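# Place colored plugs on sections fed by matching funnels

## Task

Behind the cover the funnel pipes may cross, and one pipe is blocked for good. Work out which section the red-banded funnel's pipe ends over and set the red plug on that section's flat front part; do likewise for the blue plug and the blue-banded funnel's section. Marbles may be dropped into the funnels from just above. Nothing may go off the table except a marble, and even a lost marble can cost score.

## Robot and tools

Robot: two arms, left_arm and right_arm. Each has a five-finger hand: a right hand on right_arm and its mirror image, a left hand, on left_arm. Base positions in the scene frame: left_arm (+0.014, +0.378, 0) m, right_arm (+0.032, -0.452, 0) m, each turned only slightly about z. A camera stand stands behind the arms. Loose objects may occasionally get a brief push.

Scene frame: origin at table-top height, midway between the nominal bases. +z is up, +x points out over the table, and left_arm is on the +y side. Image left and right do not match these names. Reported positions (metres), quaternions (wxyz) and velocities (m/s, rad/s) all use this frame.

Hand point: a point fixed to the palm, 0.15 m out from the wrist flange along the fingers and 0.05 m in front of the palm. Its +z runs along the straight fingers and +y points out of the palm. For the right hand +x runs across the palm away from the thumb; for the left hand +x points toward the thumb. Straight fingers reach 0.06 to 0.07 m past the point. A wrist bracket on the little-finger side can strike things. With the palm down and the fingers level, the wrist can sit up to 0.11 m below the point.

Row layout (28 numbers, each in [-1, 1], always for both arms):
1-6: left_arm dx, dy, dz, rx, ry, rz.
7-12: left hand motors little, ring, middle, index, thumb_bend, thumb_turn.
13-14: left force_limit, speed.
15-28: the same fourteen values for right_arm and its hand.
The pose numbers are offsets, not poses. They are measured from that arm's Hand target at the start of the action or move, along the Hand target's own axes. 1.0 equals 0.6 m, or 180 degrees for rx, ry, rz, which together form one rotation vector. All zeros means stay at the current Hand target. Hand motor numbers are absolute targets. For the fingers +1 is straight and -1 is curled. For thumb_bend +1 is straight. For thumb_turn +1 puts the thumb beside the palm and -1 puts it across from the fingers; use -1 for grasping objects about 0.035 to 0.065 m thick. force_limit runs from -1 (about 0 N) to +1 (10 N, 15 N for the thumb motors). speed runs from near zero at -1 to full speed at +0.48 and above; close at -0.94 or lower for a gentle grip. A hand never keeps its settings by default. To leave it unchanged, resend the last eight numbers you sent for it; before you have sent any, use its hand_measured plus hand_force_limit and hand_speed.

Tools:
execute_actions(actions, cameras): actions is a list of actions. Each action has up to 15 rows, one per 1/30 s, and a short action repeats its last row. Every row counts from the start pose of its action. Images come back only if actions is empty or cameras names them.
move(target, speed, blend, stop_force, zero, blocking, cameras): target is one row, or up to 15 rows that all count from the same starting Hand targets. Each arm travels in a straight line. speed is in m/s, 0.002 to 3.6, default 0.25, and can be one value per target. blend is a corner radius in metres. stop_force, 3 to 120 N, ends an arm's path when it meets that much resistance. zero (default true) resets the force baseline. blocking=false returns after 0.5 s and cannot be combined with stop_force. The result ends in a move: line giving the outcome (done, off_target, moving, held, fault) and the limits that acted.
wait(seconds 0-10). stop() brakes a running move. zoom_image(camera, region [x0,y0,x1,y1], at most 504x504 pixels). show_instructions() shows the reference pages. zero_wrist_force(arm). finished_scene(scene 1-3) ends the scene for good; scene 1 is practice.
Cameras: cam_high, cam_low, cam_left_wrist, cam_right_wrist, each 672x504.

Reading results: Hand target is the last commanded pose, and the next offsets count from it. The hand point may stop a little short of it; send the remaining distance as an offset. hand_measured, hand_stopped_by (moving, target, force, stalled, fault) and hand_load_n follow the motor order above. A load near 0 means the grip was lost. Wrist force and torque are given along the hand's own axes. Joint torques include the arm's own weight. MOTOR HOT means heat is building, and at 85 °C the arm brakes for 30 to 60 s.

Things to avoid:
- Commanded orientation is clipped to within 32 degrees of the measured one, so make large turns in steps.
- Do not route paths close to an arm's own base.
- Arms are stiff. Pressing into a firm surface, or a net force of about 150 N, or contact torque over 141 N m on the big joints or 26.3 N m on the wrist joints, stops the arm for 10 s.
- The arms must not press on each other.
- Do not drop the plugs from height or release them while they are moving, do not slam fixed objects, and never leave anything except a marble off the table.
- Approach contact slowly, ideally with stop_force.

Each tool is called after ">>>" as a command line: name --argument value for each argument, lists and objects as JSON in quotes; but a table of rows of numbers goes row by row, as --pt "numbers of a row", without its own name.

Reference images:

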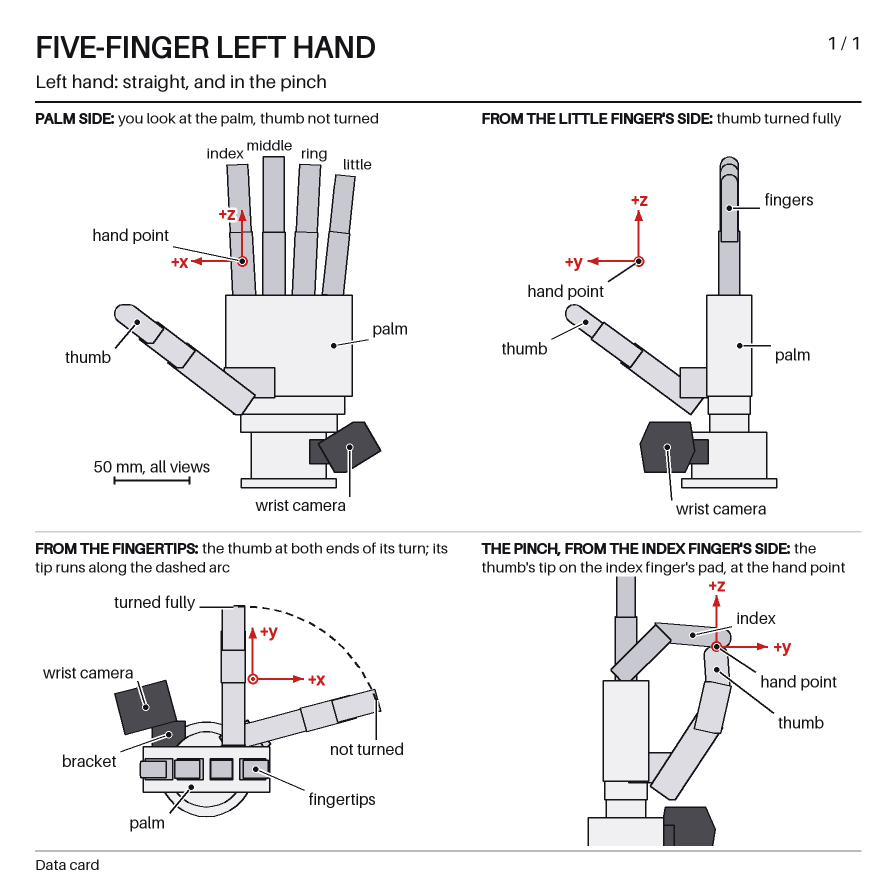

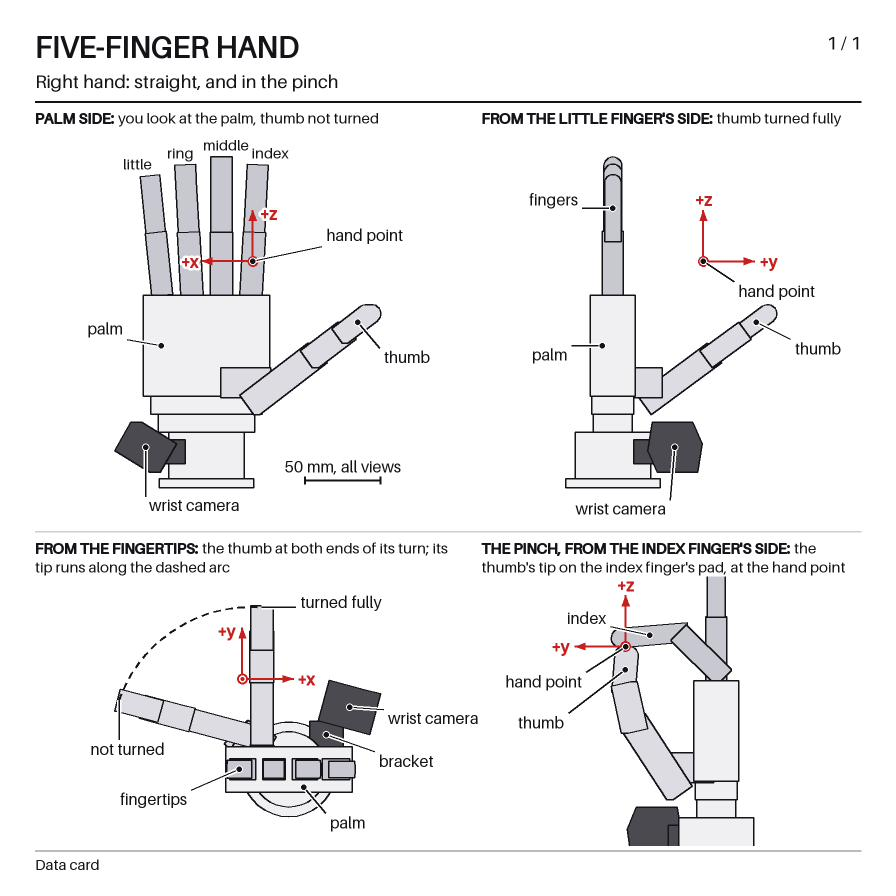

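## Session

>>> execute_actions --actions '[]'

>>> zoom_image --camera "cam_high" --region '[250, 170, 540, 400]'

Scene clock: 0.00 s.
left_arm: end_effector_position=(+0.2532, -0.0789, +0.3158) hand_measured=(+1.000, +1.000, +1.000, +1.000, +1.000, +1.000) hand_load_n=(+0.0, +0.0, +0.0, +0.0, +0.0, +0.0) hand_stopped_by=(target, target, target, target, target, target) hand_force_limit=0.00 hand_speed=-0.80 end_effector_quat_wxyz=(+0.550, +0.765, +0.230, +0.245) | right_arm: end_effector_position=(+0.6334, -0.6718, +0.2154) hand_measured=(+1.000, +1.000, +1.000, +1.000, +1.000, +1.000) hand_load_n=(+0.0, +0.0, +0.0, +0.0, +0.0, +0.0) hand_stopped_by=(target, target, target, target, target, target) hand_force_limit=0.00 hand_speed=-0.80 end_effector_quat_wxyz=(+0.125, +0.179, +0.976, -0.008)
Joint positions: left_arm=[2.271 -1.374 -2.188 3.283 -1.594 0.121] | right_arm=[-0.745 -0.963 1.068 1.241 1.458 -1.91]
Joint velocities: within noise
Joint torques (N m): no reading
Wrist force (N): no reading
Wrist torque (N m): no reading
Wrist force, peak (N): no reading
Hand target: left_arm +0.2532, -0.0789, +0.3158; +0.550, +0.765, +0.230, +0.245 | right_arm +0.6334, -0.6718, +0.2154; +0.125, +0.179, +0.976, -0.008
camera_calibration:
cam_left_wrist: T_world_to_cam=[[0.152096, 0.402611, -0.902647, 0.284528], [0.329853, 0.840234, 0.430353, -0.153347], [0.931699, -0.363196, -0.00500668, -0.150092], [0, 0, 0, 1]] pos_world=[0.147147, -0.0402199, 0.32207]
cam_right_wrist: T_world_to_cam=[[0.0980445, 0.989756, -0.103777, 0.62735], [0.742181, -0.00324959, 0.670192, -0.608306], [0.662989, -0.14273, -0.734897, -0.239588], [0, 0, 0, 1]] pos_world=[0.548809, -0.657097, 0.296713]

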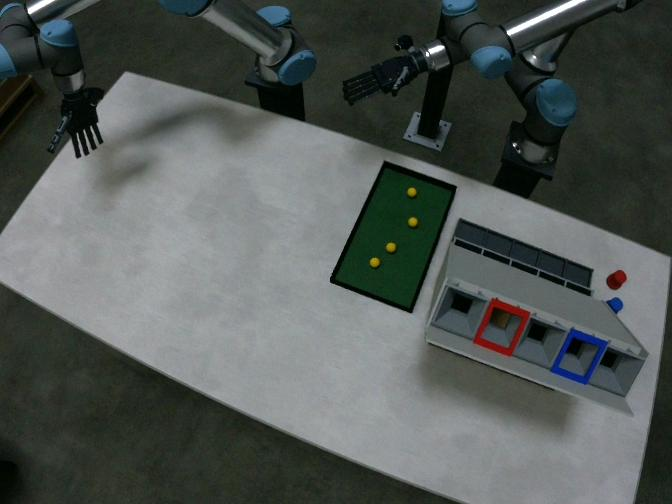

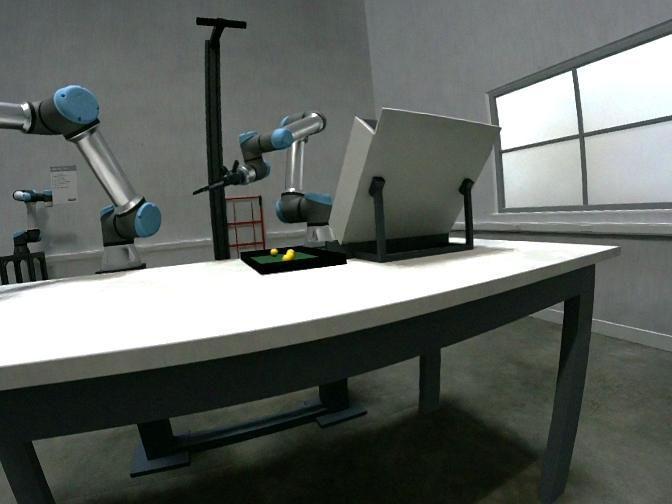

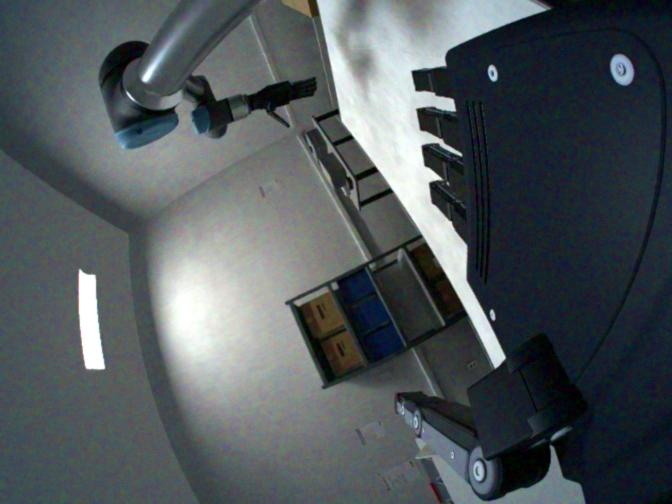

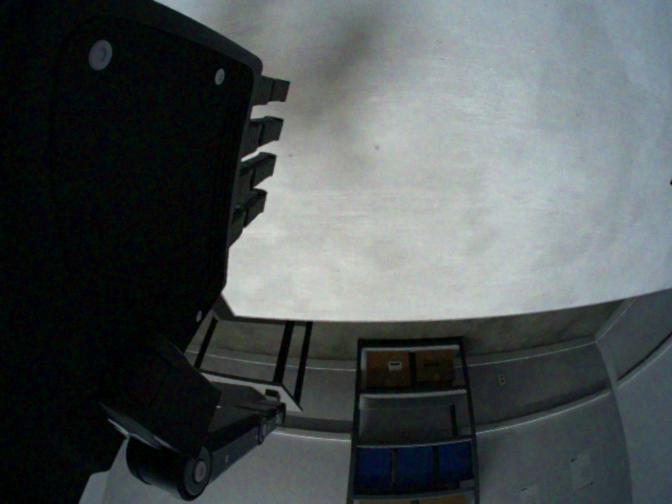

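Scaled by 1.738.

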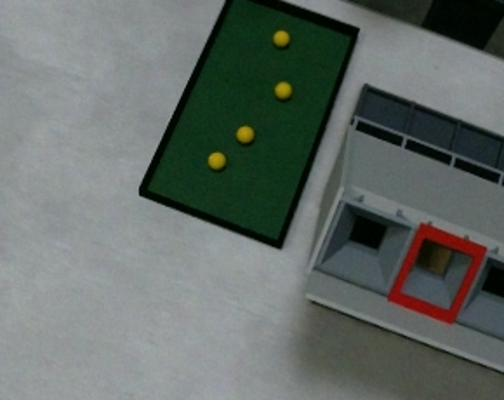

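>>> move --target '[0.0722,-0.0157,-0.2278,0.2957,-0.2155,0.743,1,1,0.6,0.6,0.0,-1,-0.5,0.3,0,0,0,0,0,0,1,1,1,1,1,1,0,-0.8]' --speed 0.6 --cameras '["cam_left_wrist","cam_high"]'

Scene clock: 31.20 s.
left_arm: end_effector_position=(+0.2003, +0.0502, +0.3497) hand_measured=(+1.000, +1.000, +0.600, +0.600, +0.000, -1.000) hand_load_n=(+0.5, +0.0, +0.0, +0.0, +0.0, +0.0) hand_stopped_by=(target, target, target, target, target, target) hand_force_limit=-0.50 hand_speed=0.30 end_effector_quat_wxyz=(-0.271, +0.653, -0.654, +0.270) | right_arm: end_effector_position=(+0.6334, -0.6718, +0.2154) hand_measured=(+1.000, +1.000, +1.000, +1.000, +1.000, +1.000) hand_load_n=(+0.0, +0.0, +0.0, -0.5, +0.0, +0.0) hand_stopped_by=(target, target, target, target, target, target) hand_force_limit=0.00 hand_speed=-0.80 end_effector_quat_wxyz=(+0.125, +0.179, +0.976, -0.008)
Joint positions: left_arm=[2.218 -1.489 -1.566 2.017 -2.177 2.375] | right_arm=[-0.745 -0.963 1.068 1.241 1.458 -1.91]
Joint torques (N m): left_arm=[-10.92 3.71 26.61 -2.74 -2.92 1.73] | right_arm=[-0.14 -44.64 -18.13 1.98 -0.2 -0.27]
Wrist force (N): left_arm=[0.3 3.6 1.0] | right_arm=[-0.1 -0.4 -0.1]
Wrist torque (N m): left_arm=[0.19 0.02 -0.23] | right_arm=[-0.04 0.03 -0.02]
Wrist force, peak (N): left_arm=[0.4 3.8 0.8] | right_arm=[0.1 -0.5 -0.2]
Hand target: left_arm +0.2003, +0.0502, +0.3497; -0.271, +0.653, -0.654, +0.270 | right_arm +0.6334, -0.6718, +0.2154; +0.125, +0.179, +0.976, -0.008
Off the commanded pose: left_arm 0.000 m, 0 deg | right_arm 0.000 m, 0 deg.
move: done
camera_calibration:
cam_left_wrist: T_world_to_cam=[[0.718573, -0.258299, 0.645704, -0.350522], [-0.507134, -0.829954, 0.232361, 0.0618098], [0.475886, -0.494427, -0.727375, 0.296909], [0, 0, 0, 1]] pos_world=[0.141927, 0.10756, 0.427936]
Images, in order (width x height): cam_high 672x504, cam_left_wrist 672x504.

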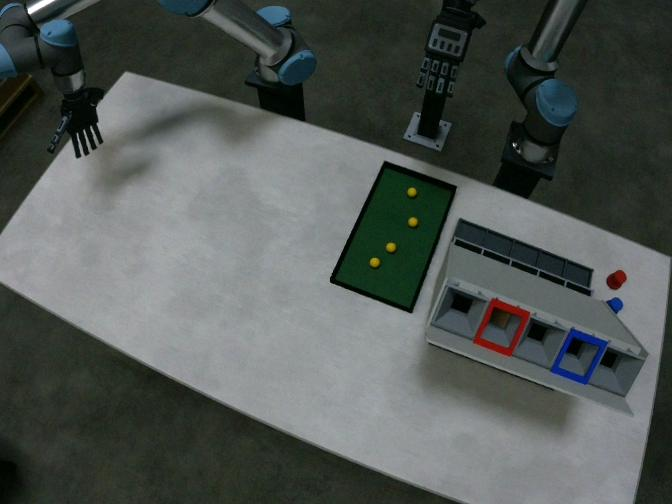

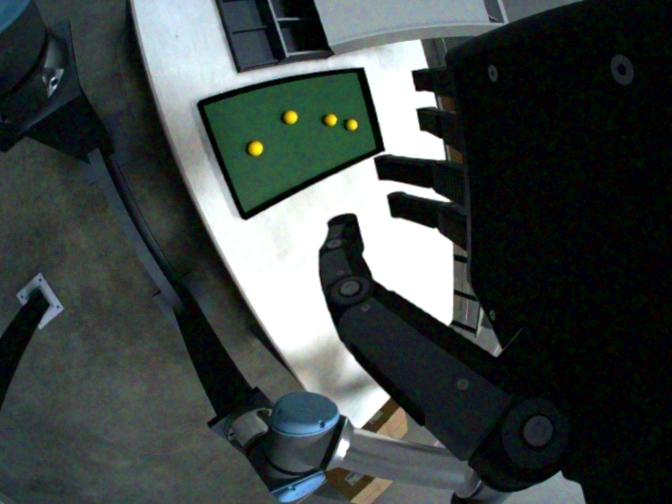

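>>> move --target '[-0.0188,-0.1259,0.665,0.1389,0,0,1,1,0.6,0.6,0.0,-1,-0.5,0.3,0,0,0,0,0,0,1,1,1,1,1,1,0,-0.8]' --speed 0.35 --cameras '["cam_left_wrist"]'

Scene clock: 41.30 s.
left_arm: end_effector_position=(+0.5356, +0.0618, +0.1208) hand_measured=(+1.000, +1.000, +0.600, +0.600, +0.000, -1.000) hand_load_n=(-0.5, +0.0, +0.0, +0.0, +0.0, +0.0) hand_stopped_by=(target, target, target, target, target, target) hand_force_limit=-0.50 hand_speed=0.30 end_effector_quat_wxyz=(-0.406, +0.579, -0.580, +0.405) | right_arm: end_effector_position=(+0.6334, -0.6718, +0.2154) hand_measured=(+1.000, +1.000, +1.000, +1.000, +1.000, +1.000) hand_load_n=(+0.0, +0.0, +0.0, +0.0, +0.0, +0.0) hand_stopped_by=(target, target, target, target, target, target) hand_force_limit=0.00 hand_speed=-0.80 end_effector_quat_wxyz=(+0.125, +0.179, +0.976, -0.008)
Joint positions: left_arm=[2.731 -1.829 -1.901 3.349 -1.968 2.989] | right_arm=[-0.745 -0.963 1.068 1.241 1.458 -1.91]
Joint torques (N m): left_arm=[9.41 17.97 24.58 1.83 1.26 1.76] | right_arm=[0.2 -45.39 -18.29 2.08 -0.13 -0.19]
Wrist force (N): left_arm=[0.6 4.5 0.3] | right_arm=[-0.1 -0.4 0.1]
Wrist torque (N m): left_arm=[0.27 -0.04 -0.22] | right_arm=[-0.04 0.01 -0.01]
Wrist force, peak (N): left_arm=[0.3 4.7 1.8] | right_arm=[0.0 -0.4 -0.3]
Hand target: left_arm +0.5356, +0.0618, +0.1208; -0.406, +0.579, -0.580, +0.405 | right_arm +0.6334, -0.6718, +0.2154; +0.125, +0.179, +0.976, -0.008
Off the commanded pose: left_arm 0.000 m, 0 deg | right_arm 0.000 m, 0 deg.
move: done
camera_calibration:
cam_left_wrist: T_world_to_cam=[[0.378146, -0.258725, 0.888857, -0.287662], [-0.558277, -0.829645, -0.0039826, 0.350585], [0.738466, -0.494722, -0.458168, -0.19663], [0, 0, 0, 1]] pos_world=[0.449706, 0.119159, 0.166997]
Images, in order (width x height): cam_left_wrist 672x504.

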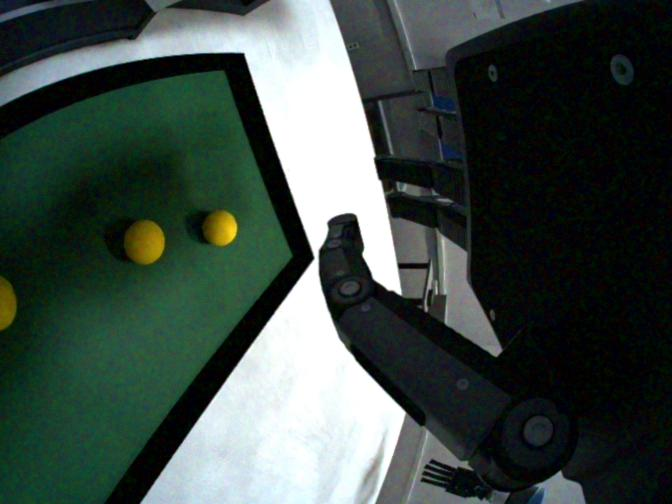

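>>> move --pt "0.0018 -0.0056 0.0153 0 0 0 1 1 0.6 0.6 0.0 -1 -0.5 0.3 0 0 0 0 0 0 1 1 1 1 1 1 0 -0.8" --pt "0.0018 0.15 0.072 0 0 0 1 1 0.6 0.6 0.0 -1 -0.5 0.3 0 0 0 0 0 0 1 1 1 1 1 1 0 -0.8" --pt "0.0018 0.15 0.072 0 0 0 1 1 -0.15 -0.15 0.0 -1 -0.5 -0.85 0 0 0 0 0 0 1 1 1 1 1 1 0 -0.8" --speed 0.12 --cameras '["cam_left_wrist"]'

Scene clock: 53.97 s.
left_arm: end_effector_position=(+0.5454, +0.0609, +0.0214) hand_measured=(+1.000, +1.000, +0.184, +0.102, +0.000, -1.000) hand_load_n=(+0.0, +0.0, +0.5, +3.5, +2.0, -0.5) hand_stopped_by=(target, target, force, force, target, target) hand_force_limit=-0.50 hand_speed=-0.85 end_effector_quat_wxyz=(-0.406, +0.579, -0.580, +0.405) | right_arm: end_effector_position=(+0.6334, -0.6718, +0.2154) hand_measured=(+1.000, +1.000, +1.000, +1.000, +1.000, +1.000) hand_load_n=(+0.0, +0.0, +0.0, +0.0, +0.0, +0.0) hand_stopped_by=(target, target, target, target, target, target) hand_force_limit=0.00 hand_speed=-0.80 end_effector_quat_wxyz=(+0.125, +0.179, +0.976, -0.008)
Joint positions: left_arm=[2.739 -2.008 -1.97 3.599 -1.961 2.992] | right_arm=[-0.745 -0.963 1.068 1.241 1.458 -1.91]
Joint torques (N m): left_arm=[-7.27 22.07 9.16 -1.52 1 1.66] | right_arm=[0.89 -45.41 -18.2 2.07 -0.26 -0.04]
Wrist force (N): left_arm=[0.9 -0.1 -1.1] | right_arm=[0.0 -0.3 -0.1]
Wrist torque (N m): left_arm=[0.18 -0.12 -0.09] | right_arm=[-0.04 0.00 -0.01]
Wrist force, peak (N): left_arm=[0.3 -4.8 -5.7] | right_arm=[-0.1 -0.5 -0.1]
Hand target: left_arm +0.5454, +0.0609, +0.0214; -0.406, +0.579, -0.580, +0.405 | right_arm +0.6334, -0.6718, +0.2154; +0.125, +0.179, +0.976, -0.008
Off the commanded pose: left_arm 0.000 m, 0 deg | right_arm 0.000 m, 0 deg.
move: done
camera_calibration:
cam_left_wrist: T_world_to_cam=[[0.378081, -0.258681, 0.888898, -0.203252], [-0.558276, -0.829645, -0.0039829, 0.354831], [0.7385, -0.494745, -0.458089, -0.249921], [0, 0, 0, 1]] pos_world=[0.459506, 0.118159, 0.0675973]
Images, in order (width x height): cam_left_wrist 672x504.

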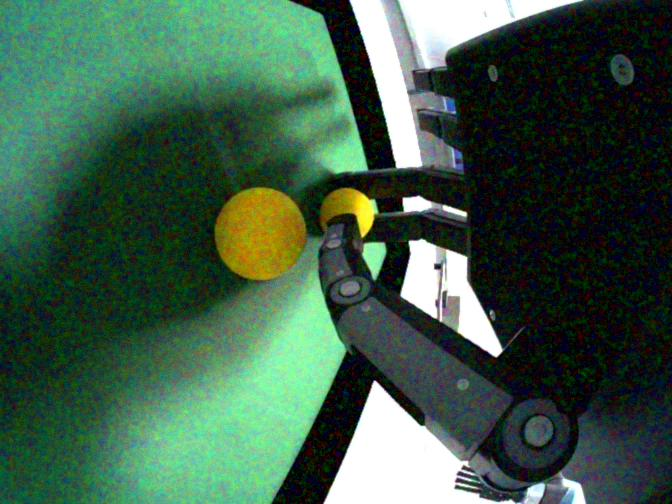

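>>> move --target '[0,-0.0783,-0.0285,0,0,0,1,1,-0.15,-0.15,0.0,-1,-0.5,-0.85,0,0,0,0,0,0,1,1,1,1,1,1,0,-0.8]' --speed 0.1 --cameras '["cam_left_wrist"]'

Scene clock: 57.43 s.
left_arm: end_effector_position=(+0.5454, +0.0608, +0.0713) hand_measured=(+1.000, +1.000, +0.184, +0.102, +0.000, -1.000) hand_load_n=(+0.0, +0.0, +0.0, +0.0, +0.0, +0.0) hand_stopped_by=(target, target, force, force, target, target) hand_force_limit=-0.50 hand_speed=-0.85 end_effector_quat_wxyz=(-0.406, +0.579, -0.580, +0.405) | right_arm: end_effector_position=(+0.6334, -0.6718, +0.2154) hand_measured=(+1.000, +1.000, +1.000, +1.000, +1.000, +1.000) hand_load_n=(+0.0, -0.5, +0.0, +0.0, -0.5, +0.0) hand_stopped_by=(target, target, target, target, target, target) hand_force_limit=0.00 hand_speed=-0.80 end_effector_quat_wxyz=(+0.125, +0.179, +0.976, -0.008)
Joint positions: left_arm=[2.739 -1.92 -1.931 3.472 -1.961 2.992] | right_arm=[-0.745 -0.963 1.068 1.241 1.458 -1.91]
Joint torques (N m): left_arm=[-9.54 47.66 25.47 -1.12 -2.19 -1.26] | right_arm=[1.44 -45.62 -18.58 1.95 -0.2 -0.06]
Wrist force (N): left_arm=[0.4 4.3 0.4] | right_arm=[0.1 -0.2 -0.3]
Wrist torque (N m): left_arm=[0.25 -0.03 -0.21] | right_arm=[-0.01 -0.01 0.00]
Wrist force, peak (N): left_arm=[1.0 4.4 0.8] | right_arm=[0.0 -0.5 -0.3]
Hand target: left_arm +0.5454, +0.0608, +0.0714; -0.406, +0.579, -0.580, +0.405 | right_arm +0.6334, -0.6718, +0.2154; +0.125, +0.179, +0.976, -0.008
Off the commanded pose: left_arm 0.000 m, 0 deg | right_arm 0.000 m, 0 deg.
move: done
camera_calibration:
cam_left_wrist: T_world_to_cam=[[0.378146, -0.258725, 0.888857, -0.247717], [-0.558277, -0.829645, -0.0039826, 0.35503], [0.738466, -0.494722, -0.458168, -0.226995], [0, 0, 0, 1]] pos_world=[0.459506, 0.118159, 0.117597]
Images, in order (width x height): cam_left_wrist 672x504.

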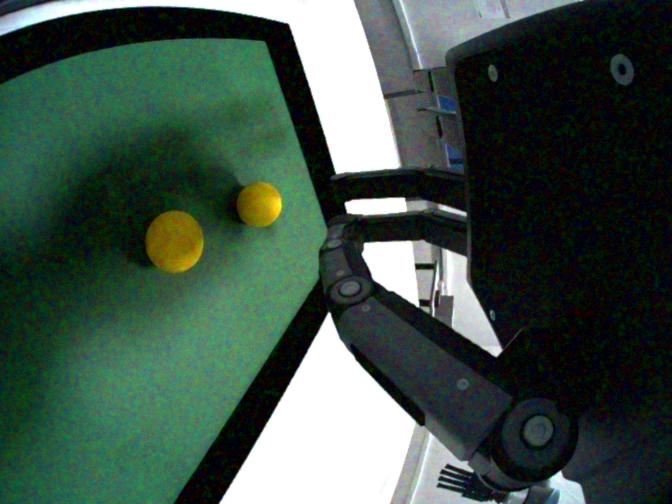

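>>> move --target '[-0.0137,-0.0512,0.0008,0,-0.1566,-0.057,1,1,0.6,0.6,0.0,-1,-0.5,0.3,0,0,0,0,0,0,1,1,1,1,1,1,0,-0.8]' --speed 0.2 --cameras '["cam_left_wrist"]'

Scene clock: 70.40 s.
left_arm: end_effector_position=(+0.5564, +0.0690, +0.1001) hand_measured=(+1.000, +1.000, +0.600, +0.600, +0.000, -1.000) hand_load_n=(+0.0, +0.0, +0.0, +0.0, +0.0, +0.0) hand_stopped_by=(target, target, target, target, target, target) hand_force_limit=-0.50 hand_speed=0.30 end_effector_quat_wxyz=(-0.497, +0.709, -0.410, +0.286) | right_arm: end_effector_position=(+0.6334, -0.6718, +0.2154) hand_measured=(+1.000, +1.000, +1.000, +1.000, +1.000, +1.000) hand_load_n=(+0.0, +0.0, +0.0, +0.0, +0.0, +0.0) hand_stopped_by=(target, target, target, target, target, target) hand_force_limit=0.00 hand_speed=-0.80 end_effector_quat_wxyz=(+0.125, +0.179, +0.976, -0.008)
Joint positions: left_arm=[2.565 -2.137 -1.546 2.993 -2.574 2.535] | right_arm=[-0.745 -0.963 1.068 1.241 1.458 -1.91]
Joint torques (N m): left_arm=[-10.32 30.23 24.08 -2.28 -2.77 -1.66] | right_arm=[0.28 -45.72 -19.36 2.14 -0.14 -0.13]
Wrist force (N): left_arm=[0.6 3.8 0.0] | right_arm=[0.2 -0.2 -0.2]
Wrist torque (N m): left_arm=[0.24 -0.09 -0.09] | right_arm=[-0.01 -0.02 0.00]
Wrist force, peak (N): left_arm=[0.6 4.6 0.5] | right_arm=[0.2 -0.5 -0.2]
Hand target: left_arm +0.5564, +0.0690, +0.1001; -0.497, +0.709, -0.410, +0.286 | right_arm +0.6334, -0.6718, +0.2154; +0.125, +0.179, +0.976, -0.008
Off the commanded pose: left_arm 0.000 m, 0 deg | right_arm 0.000 m, 0 deg.
move: done
camera_calibration:
cam_left_wrist: T_world_to_cam=[[0.456328, -0.0355616, 0.889101, -0.334225], [-0.0687654, -0.997622, -0.00460856, 0.107317], [0.88715, -0.0590363, -0.457689, -0.330698], [0, 0, 0, 1]] pos_world=[0.453275, 0.0756526, 0.146298]
Images, in order (width x height): cam_left_wrist 672x504.

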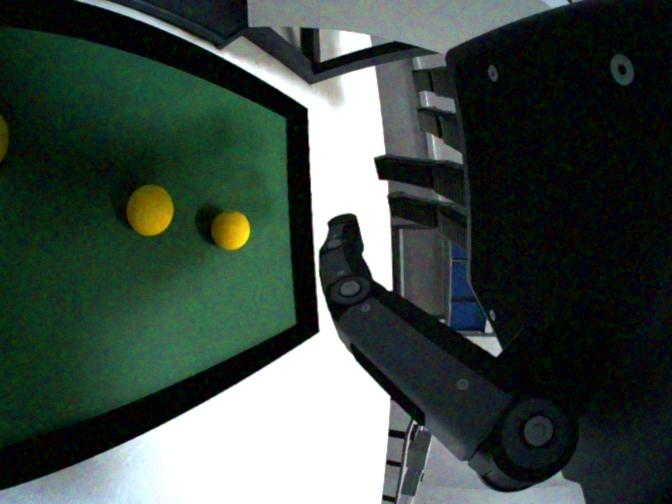

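>>> execute_actions --actions '[]' --cameras '["cam_left_wrist"]'

Scene clock: 103.03 s.
left_arm: end_effector_position=(+0.5564, +0.0690, +0.1001) hand_measured=(+1.000, +1.000, +0.600, +0.600, +0.000, -1.000) hand_load_n=(+0.0, +0.0, +0.0, +0.0, +0.0, +0.0) hand_stopped_by=(target, target, target, target, target, target) hand_force_limit=-0.50 hand_speed=0.30 end_effector_quat_wxyz=(-0.497, +0.709, -0.410, +0.286) | right_arm: end_effector_position=(+0.6334, -0.6718, +0.2154) hand_measured=(+1.000, +1.000, +1.000, +1.000, +1.000, +1.000) hand_load_n=(+0.0, +0.0, +0.0, +0.0, +0.0, +0.0) hand_stopped_by=(target, target, target, target, target, target) hand_force_limit=0.00 hand_speed=-0.80 end_effector_quat_wxyz=(+0.125, +0.179, +0.976, -0.008)
Joint positions: left_arm=[2.565 -2.137 -1.546 2.993 -2.575 2.535] | right_arm=[-0.745 -0.963 1.068 1.241 1.458 -1.91]
Joint velocities: within noise
Joint torques (N m): left_arm=[-10.6 29.57 24.18 -2.24 -2.75 -1.45] | right_arm=[0.19 -46.13 -19.85 2.2 -0.22 0.02]
Wrist force (N): left_arm=[0.8 3.8 0.6] | right_arm=[0.0 -0.3 -0.2]
Wrist torque (N m): left_arm=[0.21 -0.11 -0.07] | right_arm=[-0.03 0.00 -0.01]
Wrist force, peak (N): left_arm=[0.7 4.1 0.1] | right_arm=[0.1 -0.5 -0.2]
Hand target: left_arm +0.5564, +0.0690, +0.1001; -0.497, +0.709, -0.410, +0.286 | right_arm +0.6334, -0.6718, +0.2154; +0.125, +0.179, +0.976, -0.008
Off the commanded pose: left_arm 0.000 m, 0 deg | right_arm 0.000 m, 0 deg.
camera_calibration:
cam_left_wrist: T_world_to_cam=[[0.456328, -0.0355616, 0.889101, -0.334225], [-0.0687654, -0.997622, -0.00460856, 0.107317], [0.88715, -0.0590363, -0.457689, -0.330698], [0, 0, 0, 1]] pos_world=[0.453275, 0.0756526, 0.146298]
Images, in order (width x height): cam_left_wrist 672x504.

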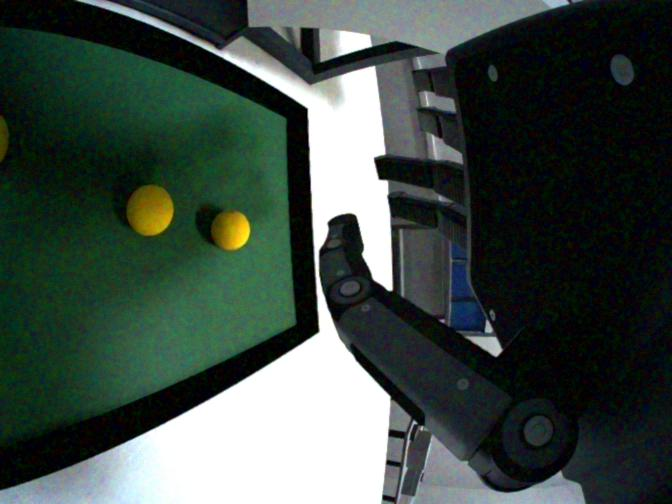

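>>> move --target '[0.0013,0.1227,0.046,0,0,0,1,1,0.6,0.6,0.0,-1,-0.5,0.3,0,0,0,0,0,0,1,1,1,1,1,1,0,-0.8]' --speed 0.12 --cameras '["cam_left_wrist"]'

Scene clock: 108.97 s.
left_arm: end_effector_position=(+0.5574, +0.0688, +0.0215) hand_measured=(+1.000, +1.000, +0.600, +0.600, +0.000, -1.000) hand_load_n=(+0.0, +0.0, +0.0, +0.0, +0.0, +0.0) hand_stopped_by=(target, target, target, target, target, target) hand_force_limit=-0.50 hand_speed=0.30 end_effector_quat_wxyz=(-0.497, +0.709, -0.410, +0.286) | right_arm: end_effector_position=(+0.6334, -0.6718, +0.2154) hand_measured=(+1.000, +1.000, +1.000, +1.000, +1.000, +1.000) hand_load_n=(+0.0, +0.0, +0.0, +0.0, +0.0, +0.0) hand_stopped_by=(target, target, target, target, target, target) hand_force_limit=0.00 hand_speed=-0.80 end_effector_quat_wxyz=(+0.125, +0.179, +0.976, -0.008)
Joint positions: left_arm=[2.566 -2.246 -1.599 3.156 -2.574 2.536] | right_arm=[-0.745 -0.963 1.068 1.241 1.458 -1.91]
Joint torques (N m): left_arm=[9.45 32.35 8.87 0.53 0.6 1.74] | right_arm=[0.4 -46.26 -19.82 2.34 -0.2 -0.05]
Wrist force (N): left_arm=[0.6 4.3 0.3] | right_arm=[0.1 -0.3 -0.1]
Wrist torque (N m): left_arm=[0.27 -0.08 -0.18] | right_arm=[-0.02 -0.01 0.00]
Wrist force, peak (N): left_arm=[0.4 4.8 0.4] | right_arm=[0.1 -0.2 -0.5]
Hand target: left_arm +0.5574, +0.0688, +0.0215; -0.497, +0.709, -0.410, +0.286 | right_arm +0.6334, -0.6718, +0.2154; +0.125, +0.179, +0.976, -0.008
Off the commanded pose: left_arm 0.000 m, 0 deg | right_arm 0.000 m, 0 deg.
move: done
camera_calibration:
cam_left_wrist: T_world_to_cam=[[0.456338, -0.0354273, 0.889101, -0.26482], [-0.0687035, -0.997627, -0.00448911, 0.106788], [0.88715, -0.0590358, -0.457689, -0.367572], [0, 0, 0, 1]] pos_world=[0.454275, 0.0754527, 0.0676978]
Images, in order (width x height): cam_left_wrist 672x504.

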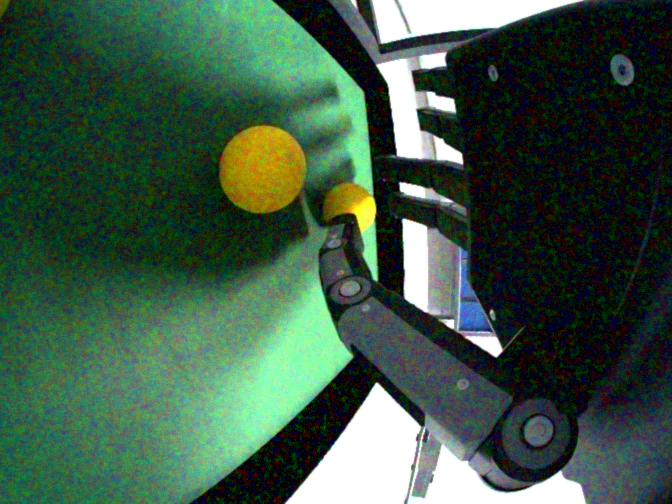

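>>> move --target '[-0.0042,-0.0015,0.0041,0,0,0,1,1,0.6,0.6,0.0,-1,-0.5,0.3,0,0,0,0,0,0,1,1,1,1,1,1,0,-0.8]' --speed 0.03 --cameras '["cam_left_wrist"]'

>>> zoom_image --camera "cam_left_wrist" --region '[220, 120, 472, 309]'

Scene clock: 125.07 s.
left_arm: end_effector_position=(+0.5584, +0.0723, +0.0215) hand_measured=(+1.000, +1.000, +0.600, +0.600, +0.000, -1.000) hand_load_n=(+0.0, +0.0, +0.0, +0.0, +0.0, +0.0) hand_stopped_by=(target, target, target, target, target, target) hand_force_limit=-0.50 hand_speed=0.30 end_effector_quat_wxyz=(-0.497, +0.709, -0.410, +0.286) | right_arm: end_effector_position=(+0.6334, -0.6718, +0.2154) hand_measured=(+1.000, +1.000, +1.000, +1.000, +1.000, +1.000) hand_load_n=(+0.0, +0.0, +0.0, +0.0, +0.0, +0.0) hand_stopped_by=(target, target, target, target, target, target) hand_force_limit=0.00 hand_speed=-0.80 end_effector_quat_wxyz=(+0.125, +0.179, +0.976, -0.008)
Joint positions: left_arm=[2.573 -2.241 -1.607 3.166 -2.569 2.544] | right_arm=[-0.745 -0.963 1.068 1.241 1.458 -1.91]
Joint torques (N m): left_arm=[8.99 58.39 7.95 0.53 0.74 1.35] | right_arm=[0.7 -45.74 -19.41 2.33 -0.17 -0.12]
Wrist force (N): left_arm=[0.5 4.1 0.6] | right_arm=[-0.1 -0.2 -0.1]
Wrist torque (N m): left_arm=[0.25 -0.07 -0.17] | right_arm=[-0.02 0.01 -0.01]
Wrist force, peak (N): left_arm=[0.6 4.4 0.2] | right_arm=[0.0 -0.5 -0.3]
Hand target: left_arm +0.5584, +0.0723, +0.0215; -0.497, +0.709, -0.410, +0.286 | right_arm +0.6334, -0.6718, +0.2154; +0.125, +0.179, +0.976, -0.008
Off the commanded pose: left_arm 0.000 m, 0 deg | right_arm 0.000 m, 0 deg.
move: done
camera_calibration:
cam_left_wrist: T_world_to_cam=[[0.456338, -0.0354273, 0.889101, -0.265152], [-0.0687035, -0.997627, -0.00448911, 0.110348], [0.88715, -0.0590358, -0.457689, -0.368252], [0, 0, 0, 1]] pos_world=[0.455275, 0.0789527, 0.0676978]
Images, in order (width x height): cam_left_wrist 672x504.

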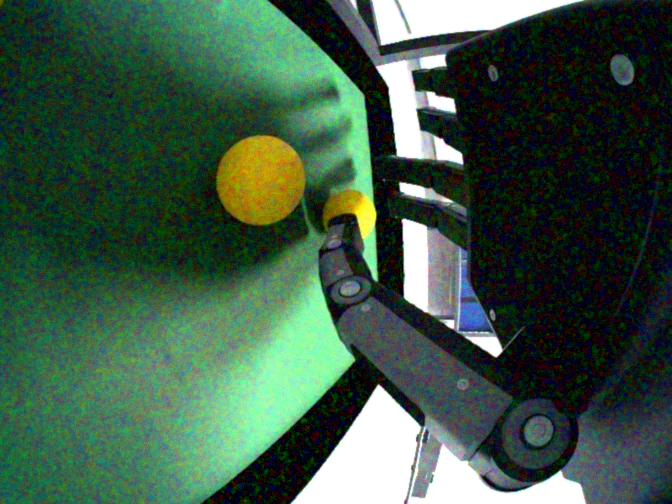

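Scaled by 2.000 from the camera's 672x504 image, which has a finer 960x720 frame.

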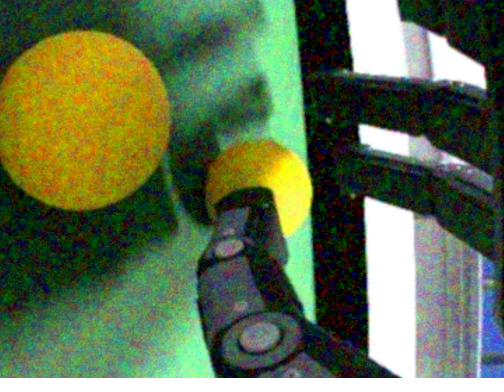

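>>> move --target '[0,0,0,0,0,0,1,1,-0.15,-0.15,0.0,-1,-0.5,-0.85,0,0,0,0,0,0,1,1,1,1,1,1,0,-0.8]'

Scene clock: 128.13 s.
left_arm: end_effector_position=(+0.5584, +0.0723, +0.0215) hand_measured=(+1.000, +1.000, +0.184, +0.116, +0.000, -1.000) hand_load_n=(+0.0, +0.0, +1.0, +5.0, +2.5, -1.0) hand_stopped_by=(target, target, force, force, target, target) hand_force_limit=-0.50 hand_speed=-0.85 end_effector_quat_wxyz=(-0.497, +0.709, -0.410, +0.286) | right_arm: end_effector_position=(+0.6334, -0.6718, +0.2154) hand_measured=(+1.000, +1.000, +1.000, +1.000, +1.000, +1.000) hand_load_n=(+0.0, -0.5, +0.0, +0.0, +0.0, +0.0) hand_stopped_by=(target, target, target, target, target, target) hand_force_limit=0.00 hand_speed=-0.80 end_effector_quat_wxyz=(+0.125, +0.179, +0.976, -0.008)
Joint positions: left_arm=[2.573 -2.241 -1.607 3.166 -2.569 2.544] | right_arm=[-0.745 -0.963 1.068 1.241 1.458 -1.91]
Joint torques (N m): left_arm=[7.1 54.28 9.27 -0.57 0.34 1.75] | right_arm=[0.62 -46.19 -20.18 2.31 -0.31 0.04]
Wrist force (N): left_arm=[1.0 0.6 -0.8] | right_arm=[0.2 -0.4 -0.1]
Wrist torque (N m): left_arm=[0.28 -0.12 -0.08] | right_arm=[-0.04 -0.02 0.00]
Wrist force, peak (N): left_arm=[0.4 4.6 0.1] | right_arm=[0.1 -0.2 -0.6]
Hand target: left_arm +0.5584, +0.0723, +0.0215; -0.497, +0.709, -0.410, +0.286 | right_arm +0.6334, -0.6718, +0.2154; +0.125, +0.179, +0.976, -0.008
Off the commanded pose: left_arm 0.000 m, 0 deg | right_arm 0.000 m, 0 deg.
move: done

>>> move --target '[0,0,0,0,0,0,1,1,-0.2,-0.15,0.0,-1,-0.5,-0.9,0,0,0,0,0,0,1,1,1,1,1,1,0,-0.8]'

Scene clock: 131.90 s.
left_arm: end_effector_position=(+0.5584, +0.0723, +0.0215) hand_measured=(+1.000, +1.000, +0.178, +0.116, +0.000, -1.000) hand_load_n=(+0.5, +0.0, +2.0, +4.5, +2.5, -1.0) hand_stopped_by=(target, target, force, force, target, target) hand_force_limit=-0.50 hand_speed=-0.90 end_effector_quat_wxyz=(-0.497, +0.709, -0.410, +0.286) | right_arm: end_effector_position=(+0.6334, -0.6718, +0.2154) hand_measured=(+1.000, +1.000, +1.000, +1.000, +1.000, +1.000) hand_load_n=(+0.0, +0.0, +0.0, +0.0, +0.0, +0.0) hand_stopped_by=(target, target, target, target, target, target) hand_force_limit=0.00 hand_speed=-0.80 end_effector_quat_wxyz=(+0.125, +0.179, +0.976, -0.008)
Joint positions: left_arm=[2.573 -2.241 -1.607 3.166 -2.569 2.544] | right_arm=[-0.745 -0.963 1.068 1.241 1.458 -1.91]
Joint torques (N m): left_arm=[-5.66 29.11 10.06 -2.26 -0.53 1.73] | right_arm=[0.23 -46.48 -20.03 2.38 -0.26 0.01]
Wrist force (N): left_arm=[0.6 -0.8 -0.7] | right_arm=[0.0 -0.3 0.1]
Wrist torque (N m): left_arm=[0.23 -0.03 -0.07] | right_arm=[-0.03 0.01 -0.01]
Wrist force, peak (N): left_arm=[0.6 -2.9 -0.3] | right_arm=[-0.1 -0.4 -0.3]
Hand target: left_arm +0.5584, +0.0723, +0.0215; -0.497, +0.709, -0.410, +0.286 | right_arm +0.6334, -0.6718, +0.2154; +0.125, +0.179, +0.976, -0.008
Off the commanded pose: left_arm 0.000 m, 0 deg | right_arm 0.000 m, 0 deg.
move: done

>>> move --target '[0,-0.0783,-0.0285,0,0,0,1,1,-0.2,-0.15,0.0,-1,-0.5,-0.9,0,0,0,0,0,0,1,1,1,1,1,1,0,-0.8]' --speed 0.06 --cameras '["cam_left_wrist"]'

>>> zoom_image --camera "cam_left_wrist" --region '[220, 120, 472, 309]'

Scene clock: 135.40 s.
left_arm: end_effector_position=(+0.5584, +0.0722, +0.0714) hand_measured=(+1.000, +1.000, +0.178, +0.116, +0.000, -1.000) hand_load_n=(+0.0, +0.0, +0.0, +5.0, +2.5, -0.5) hand_stopped_by=(target, target, force, force, target, target) hand_force_limit=-0.50 hand_speed=-0.90 end_effector_quat_wxyz=(-0.497, +0.709, -0.410, +0.286) | right_arm: end_effector_position=(+0.6334, -0.6718, +0.2154) hand_measured=(+1.000, +1.000, +1.000, +1.000, +1.000, +1.000) hand_load_n=(+0.0, -0.5, +0.0, +0.0, +0.0, +0.0) hand_stopped_by=(target, target, target, target, target, target) hand_force_limit=0.00 hand_speed=-0.80 end_effector_quat_wxyz=(+0.125, +0.179, +0.976, -0.008)
Joint positions: left_arm=[2.573 -2.169 -1.576 3.063 -2.569 2.544] | right_arm=[-0.745 -0.963 1.068 1.241 1.458 -1.91]
Joint torques (N m): left_arm=[-7.55 58.67 23.72 -2.26 -1.85 -1.72] | right_arm=[1.15 -46.98 -19.91 2.42 -0.18 -0.04]
Wrist force (N): left_arm=[0.7 4.0 0.0] | right_arm=[0.1 -0.1 -0.2]
Wrist torque (N m): left_arm=[0.26 -0.08 -0.15] | right_arm=[0.00 -0.01 0.00]
Wrist force, peak (N): left_arm=[0.5 4.3 0.5] | right_arm=[0.3 -0.4 -0.2]
Hand target: left_arm +0.5584, +0.0722, +0.0715; -0.497, +0.709, -0.410, +0.286 | right_arm +0.6334, -0.6718, +0.2154; +0.125, +0.179, +0.976, -0.008
Off the commanded pose: left_arm 0.000 m, 0 deg | right_arm 0.000 m, 0 deg.
move: done
camera_calibration:
cam_left_wrist: T_world_to_cam=[[0.456413, -0.0354783, 0.88906, -0.309589], [-0.068725, -0.997625, -0.00452953, 0.110594], [0.88711, -0.0590334, -0.457768, -0.345475], [0, 0, 0, 1]] pos_world=[0.455375, 0.0789527, 0.117598]
Images, in order (width x height): cam_left_wrist 672x504.

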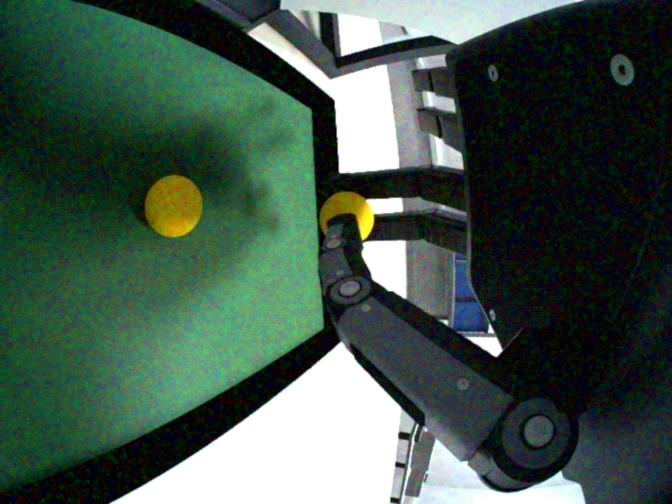

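Scaled by 2.000 from the camera's 672x504 image, which has a finer 960x720 frame.

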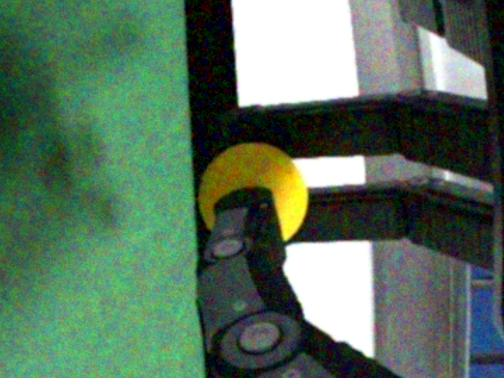

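>>> move --target '[0,0,0,0,0,0,1,1,-0.25,-0.15,0.0,-1,-0.5,-0.95,0,0,0,0,0,0,1,1,1,1,1,1,0,-0.8]'

Scene clock: 137.83 s.
left_arm: end_effector_position=(+0.5584, +0.0722, +0.0715) hand_measured=(+1.000, +1.000, +0.150, +0.116, +0.000, -1.000) hand_load_n=(+0.0, +0.0, +2.5, +3.5, +3.5, -0.5) hand_stopped_by=(target, target, force, force, target, target) hand_force_limit=-0.50 hand_speed=-0.95 end_effector_quat_wxyz=(-0.497, +0.709, -0.410, +0.286) | right_arm: end_effector_position=(+0.6334, -0.6718, +0.2154) hand_measured=(+1.000, +1.000, +1.000, +1.000, +1.000, +1.000) hand_load_n=(+0.0, +0.0, +0.0, +0.0, +0.0, +0.0) hand_stopped_by=(target, target, target, target, target, target) hand_force_limit=0.00 hand_speed=-0.80 end_effector_quat_wxyz=(+0.125, +0.179, +0.976, -0.008)
Joint positions: left_arm=[2.573 -2.169 -1.576 3.063 -2.569 2.544] | right_arm=[-0.745 -0.963 1.068 1.241 1.458 -1.91]
Joint torques (N m): left_arm=[-7.29 57.4 23.56 -2.19 -2.74 -1.49] | right_arm=[0.9 -46.77 -20.62 2.47 -0.17 0.12]
Wrist force (N): left_arm=[0.7 3.9 0.3] | right_arm=[0.0 -0.3 -0.2]
Wrist torque (N m): left_arm=[0.25 -0.08 -0.14] | right_arm=[-0.04 0.00 -0.01]
Wrist force, peak (N): left_arm=[0.6 4.4 0.5] | right_arm=[-0.1 -0.4 -0.4]
Hand target: left_arm +0.5584, +0.0722, +0.0715; -0.497, +0.709, -0.410, +0.286 | right_arm +0.6334, -0.6718, +0.2154; +0.125, +0.179, +0.976, -0.008
Off the commanded pose: left_arm 0.000 m, 0 deg | right_arm 0.000 m, 0 deg.
move: done

>>> move --pt "0 -0.5928 -0.2157 0 0 0 1 1 -0.25 -0.15 0.0 -1 -0.5 -0.95 0 0 0 0 0 0 1 1 1 1 1 1 0 -0.8" --pt "-0.1462 -0.7215 0.1378 0 0.1566 0.0570 1 1 -0.25 -0.15 0.0 -1 -0.5 -0.95 0 0 0 0 0 0 1 1 1 1 1 1 0 -0.8" --pt "-0.1462 -0.6040 0.1805 0 0.1566 0.0570 1 1 -0.25 -0.15 0.0 -1 -0.5 -0.95 0 0 0 0 0 0 1 1 1 1 1 1 0 -0.8" --pt "-0.1462 -0.6040 0.1805 0 0.1566 0.0570 1 1 0.6 0.6 0.0 -1 -0.5 0.3 0 0 0 0 0 0 1 1 1 1 1 1 0 -0.8" --pt "-0.1462 -0.7215 0.1378 0 0.1566 0.0570 1 1 0.6 0.6 0.0 -1 -0.5 0.3 0 0 0 0 0 0 1 1 1 1 1 1 0 -0.8" --speed '[0.35,0.35,0.12,0.1,0.2]' --blend '[0.05,0.02,0,0,0]' --cameras '["cam_left_wrist","cam_high"]'

>>> zoom_image --camera "cam_high" --region '[420, 200, 670, 420]'

Scene clock: 152.97 s.
left_arm: end_effector_position=(+0.7103, +0.2606, +0.4501) hand_measured=(+1.000, +1.000, +0.600, +0.600, +0.000, -1.000) hand_load_n=(+0.0, +0.0, +0.0, +0.0, +0.0, +0.0) hand_stopped_by=(target, target, target, target, target, target) hand_force_limit=-0.50 hand_speed=0.30 end_effector_quat_wxyz=(-0.406, +0.579, -0.580, +0.405) | right_arm: end_effector_position=(+0.6334, -0.6718, +0.2154) hand_measured=(+1.000, +1.000, +1.000, +1.000, +1.000, +1.000) hand_load_n=(+0.0, +0.0, +0.0, +0.0, +0.0, +0.0) hand_stopped_by=(target, target, target, target, target, target) hand_force_limit=0.00 hand_speed=-0.80 end_effector_quat_wxyz=(+0.125, +0.179, +0.976, -0.008)
Joint positions: left_arm=[3.254 -1.887 -0.944 2.48 -1.479 3.177] | right_arm=[-0.745 -0.963 1.068 1.241 1.458 -1.91]
Joint torques (N m): left_arm=[-9.93 22.54 27.41 -0.87 -1.71 1.73] | right_arm=[1.13 -46.44 -20.98 2.44 -0.25 0.06]
Wrist force (N): left_arm=[0.2 3.4 0.3] | right_arm=[-0.1 -0.1 -0.1]
Wrist torque (N m): left_arm=[0.13 0.01 -0.14] | right_arm=[-0.01 0.02 -0.01]
Wrist force, peak (N): left_arm=[0.6 5.9 1.2] | right_arm=[0.0 -0.5 -0.3]
Hand target: left_arm +0.7103, +0.2606, +0.4501; -0.406, +0.579, -0.580, +0.405 | right_arm +0.6334, -0.6718, +0.2154; +0.125, +0.179, +0.976, -0.008
Off the commanded pose: left_arm 0.000 m, 0 deg | right_arm 0.000 m, 0 deg.
move: done
camera_calibration:
cam_left_wrist: T_world_to_cam=[[0.378146, -0.258725, 0.888857, -0.595079], [-0.558277, -0.829645, -0.0039826, 0.614361], [0.738466, -0.494722, -0.458168, -0.0763686], [0, 0, 0, 1]] pos_world=[0.624406, 0.317959, 0.496397]
Images, in order (width x height): cam_high 672x504, cam_left_wrist 672x504.

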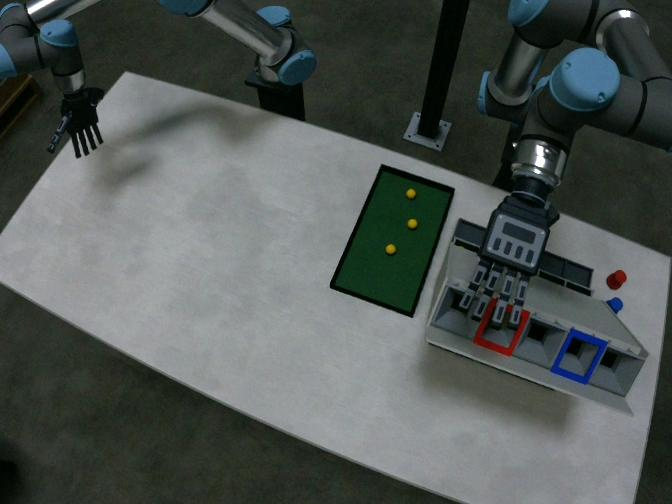

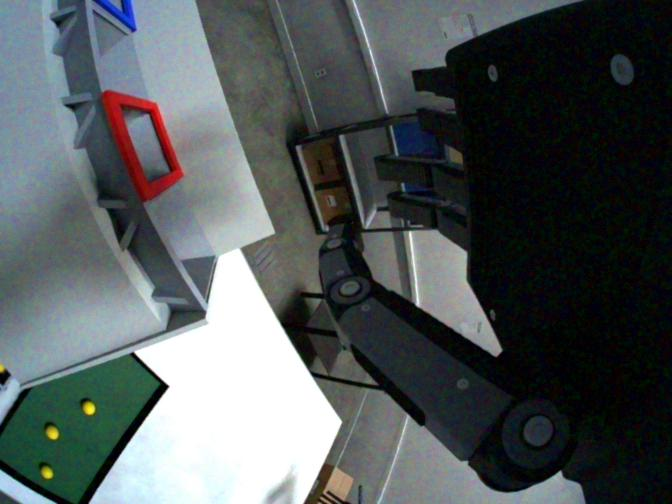

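Scaled by 2.016.

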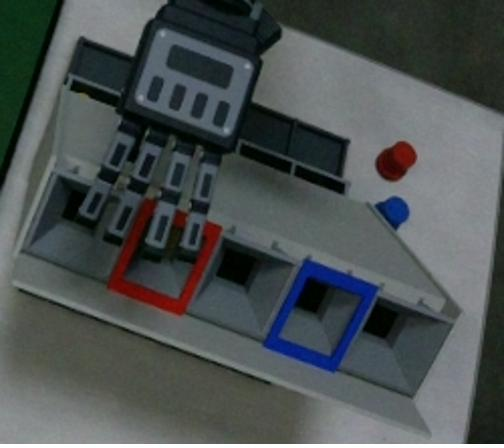

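>>> move --pt "0.2677 0.1691 -0.3185 0 0 0 1 1 0.6 0.6 0.0 -1 -0.5 0.3 0 0 0 0 0 0 1 1 1 1 1 1 0 -0.8" --pt "0.2930 0.6705 -0.1361 0 0 0 1 1 0.6 0.6 0.0 -1 -0.5 0.3 0 0 0 0 0 0 1 1 1 1 1 1 0 -0.8" --speed '[0.4,0.35]' --blend '[0.06,0]' --cameras '["cam_left_wrist"]'

Scene clock: 167.77 s.
left_arm: end_effector_position=(+0.4958, +0.0852, +0.1000) hand_measured=(+1.000, +1.000, +0.600, +0.600, +0.000, -1.000) hand_load_n=(+0.0, +0.0, +0.0, +0.0, +0.0, +0.0) hand_stopped_by=(target, target, target, target, target, target) hand_force_limit=-0.50 hand_speed=0.30 end_effector_quat_wxyz=(-0.406, +0.579, -0.580, +0.405) | right_arm: end_effector_position=(+0.6334, -0.6718, +0.2154) hand_measured=(+1.000, +1.000, +1.000, +1.000, +1.000, +1.000) hand_load_n=(+0.0, +0.0, +0.0, +0.0, +0.0, +0.0) hand_stopped_by=(target, target, target, target, target, target) hand_force_limit=0.00 hand_speed=-0.80 end_effector_quat_wxyz=(+0.125, +0.179, +0.976, -0.008)
Joint positions: left_arm=[2.745 -1.761 -2.055 3.437 -1.955 2.995] | right_arm=[-0.745 -0.963 1.068 1.241 1.458 -1.91]
Joint torques (N m): left_arm=[-9.94 12.84 10.17 1.68 -2.1 1.8] | right_arm=[1.01 -47.37 -20.12 2.38 -0.16 0.02]
Wrist force (N): left_arm=[0.5 3.9 0.4] | right_arm=[0.0 -0.1 -0.2]
Wrist torque (N m): left_arm=[0.20 -0.06 -0.21] | right_arm=[-0.01 0.01 -0.01]
Wrist force, peak (N): left_arm=[0.5 6.3 0.7] | right_arm=[0.2 -0.4 -0.3]
Hand target: left_arm +0.4958, +0.0852, +0.0999; -0.406, +0.579, -0.580, +0.405 | right_arm +0.6334, -0.6718, +0.2154; +0.125, +0.179, +0.976, -0.008
Off the commanded pose: left_arm 0.000 m, 0 deg | right_arm 0.000 m, 0 deg.
move: done
camera_calibration:
cam_left_wrist: T_world_to_cam=[[0.378146, -0.258725, 0.888857, -0.248069], [-0.558277, -0.829645, -0.0039826, 0.347697], [0.738466, -0.494722, -0.458168, -0.165192], [0, 0, 0, 1]] pos_world=[0.409906, 0.142559, 0.146197]
Images, in order (width x height): cam_left_wrist 672x504.

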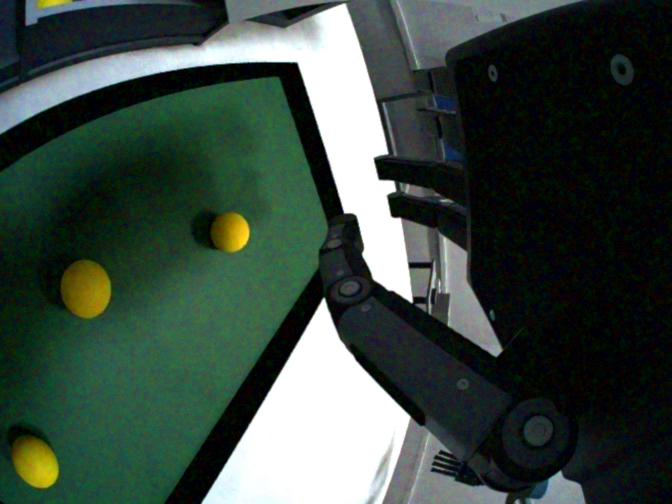

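>>> move --target '[-0.003,0.1211,0.0497,0,0,0,1,1,0.6,0.6,0.0,-1,-0.5,0.3,0,0,0,0,0,0,1,1,1,1,1,1,0,-0.8]' --speed 0.12 --cameras '["cam_left_wrist"]'

>>> zoom_image --camera "cam_left_wrist" --region '[220, 120, 472, 309]'

Scene clock: 174.40 s.
left_arm: end_effector_position=(+0.4989, +0.0871, +0.0215) hand_measured=(+1.000, +1.000, +0.600, +0.600, +0.000, -1.000) hand_load_n=(-0.5, +0.0, +0.0, +0.0, +0.0, +0.0) hand_stopped_by=(target, target, target, target, target, target) hand_force_limit=-0.50 hand_speed=0.30 end_effector_quat_wxyz=(-0.406, +0.579, -0.580, +0.405) | right_arm: end_effector_position=(+0.6334, -0.6718, +0.2154) hand_measured=(+1.000, +1.000, +1.000, +1.000, +1.000, +1.000) hand_load_n=(+0.0, +0.0, +0.0, +0.0, +0.0, +0.0) hand_stopped_by=(target, target, target, target, target, target) hand_force_limit=0.00 hand_speed=-0.80 end_effector_quat_wxyz=(+0.125, +0.179, +0.976, -0.008)
Joint positions: left_arm=[2.754 -1.913 -2.125 3.661 -1.947 2.998] | right_arm=[-0.745 -0.963 1.068 1.241 1.458 -1.91]
Joint torques (N m): left_arm=[8.58 16.77 7.27 1.7 1.22 1.77] | right_arm=[1.11 -47.04 -21.47 2.42 -0.3 0.32]
Wrist force (N): left_arm=[0.5 4.3 0.4] | right_arm=[0.0 -0.2 -0.1]
Wrist torque (N m): left_arm=[0.24 -0.05 -0.23] | right_arm=[-0.01 0.00 -0.01]
Wrist force, peak (N): left_arm=[0.2 -8.8 -8.2] | right_arm=[0.0 -0.5 -0.3]
Hand target: left_arm +0.4989, +0.0871, +0.0215; -0.406, +0.579, -0.580, +0.405 | right_arm +0.6334, -0.6718, +0.2154; +0.125, +0.179, +0.976, -0.008
Off the commanded pose: left_arm 0.000 m, 0 deg | right_arm 0.000 m, 0 deg.
move: done
camera_calibration:
cam_left_wrist: T_world_to_cam=[[0.378146, -0.258725, 0.888857, -0.179063], [-0.558277, -0.829645, -0.0039826, 0.350691], [0.738466, -0.494722, -0.458168, -0.202462], [0, 0, 0, 1]] pos_world=[0.413006, 0.144459, 0.067797]
Images, in order (width x height): cam_left_wrist 672x504.

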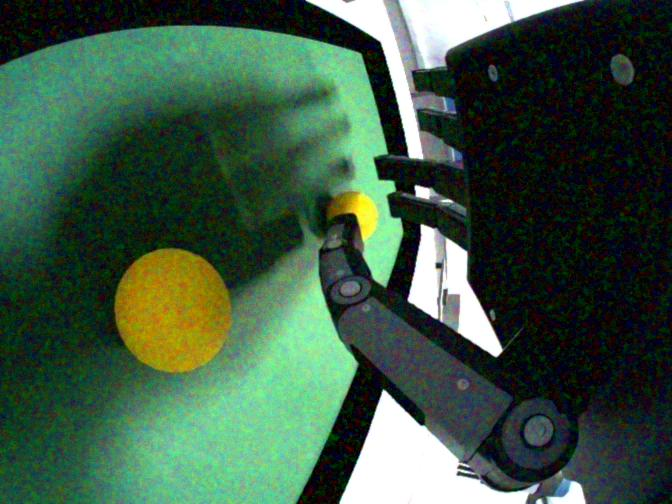

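Scaled by 2.000 from the camera's 672x504 image, which has a finer 960x720 frame.

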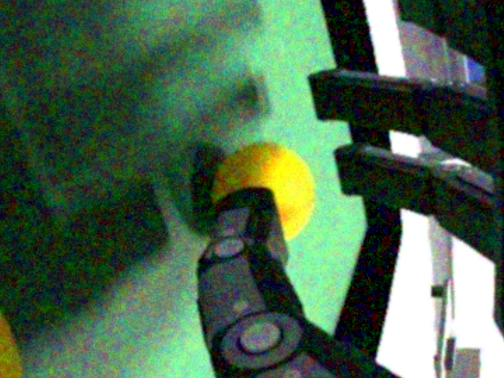

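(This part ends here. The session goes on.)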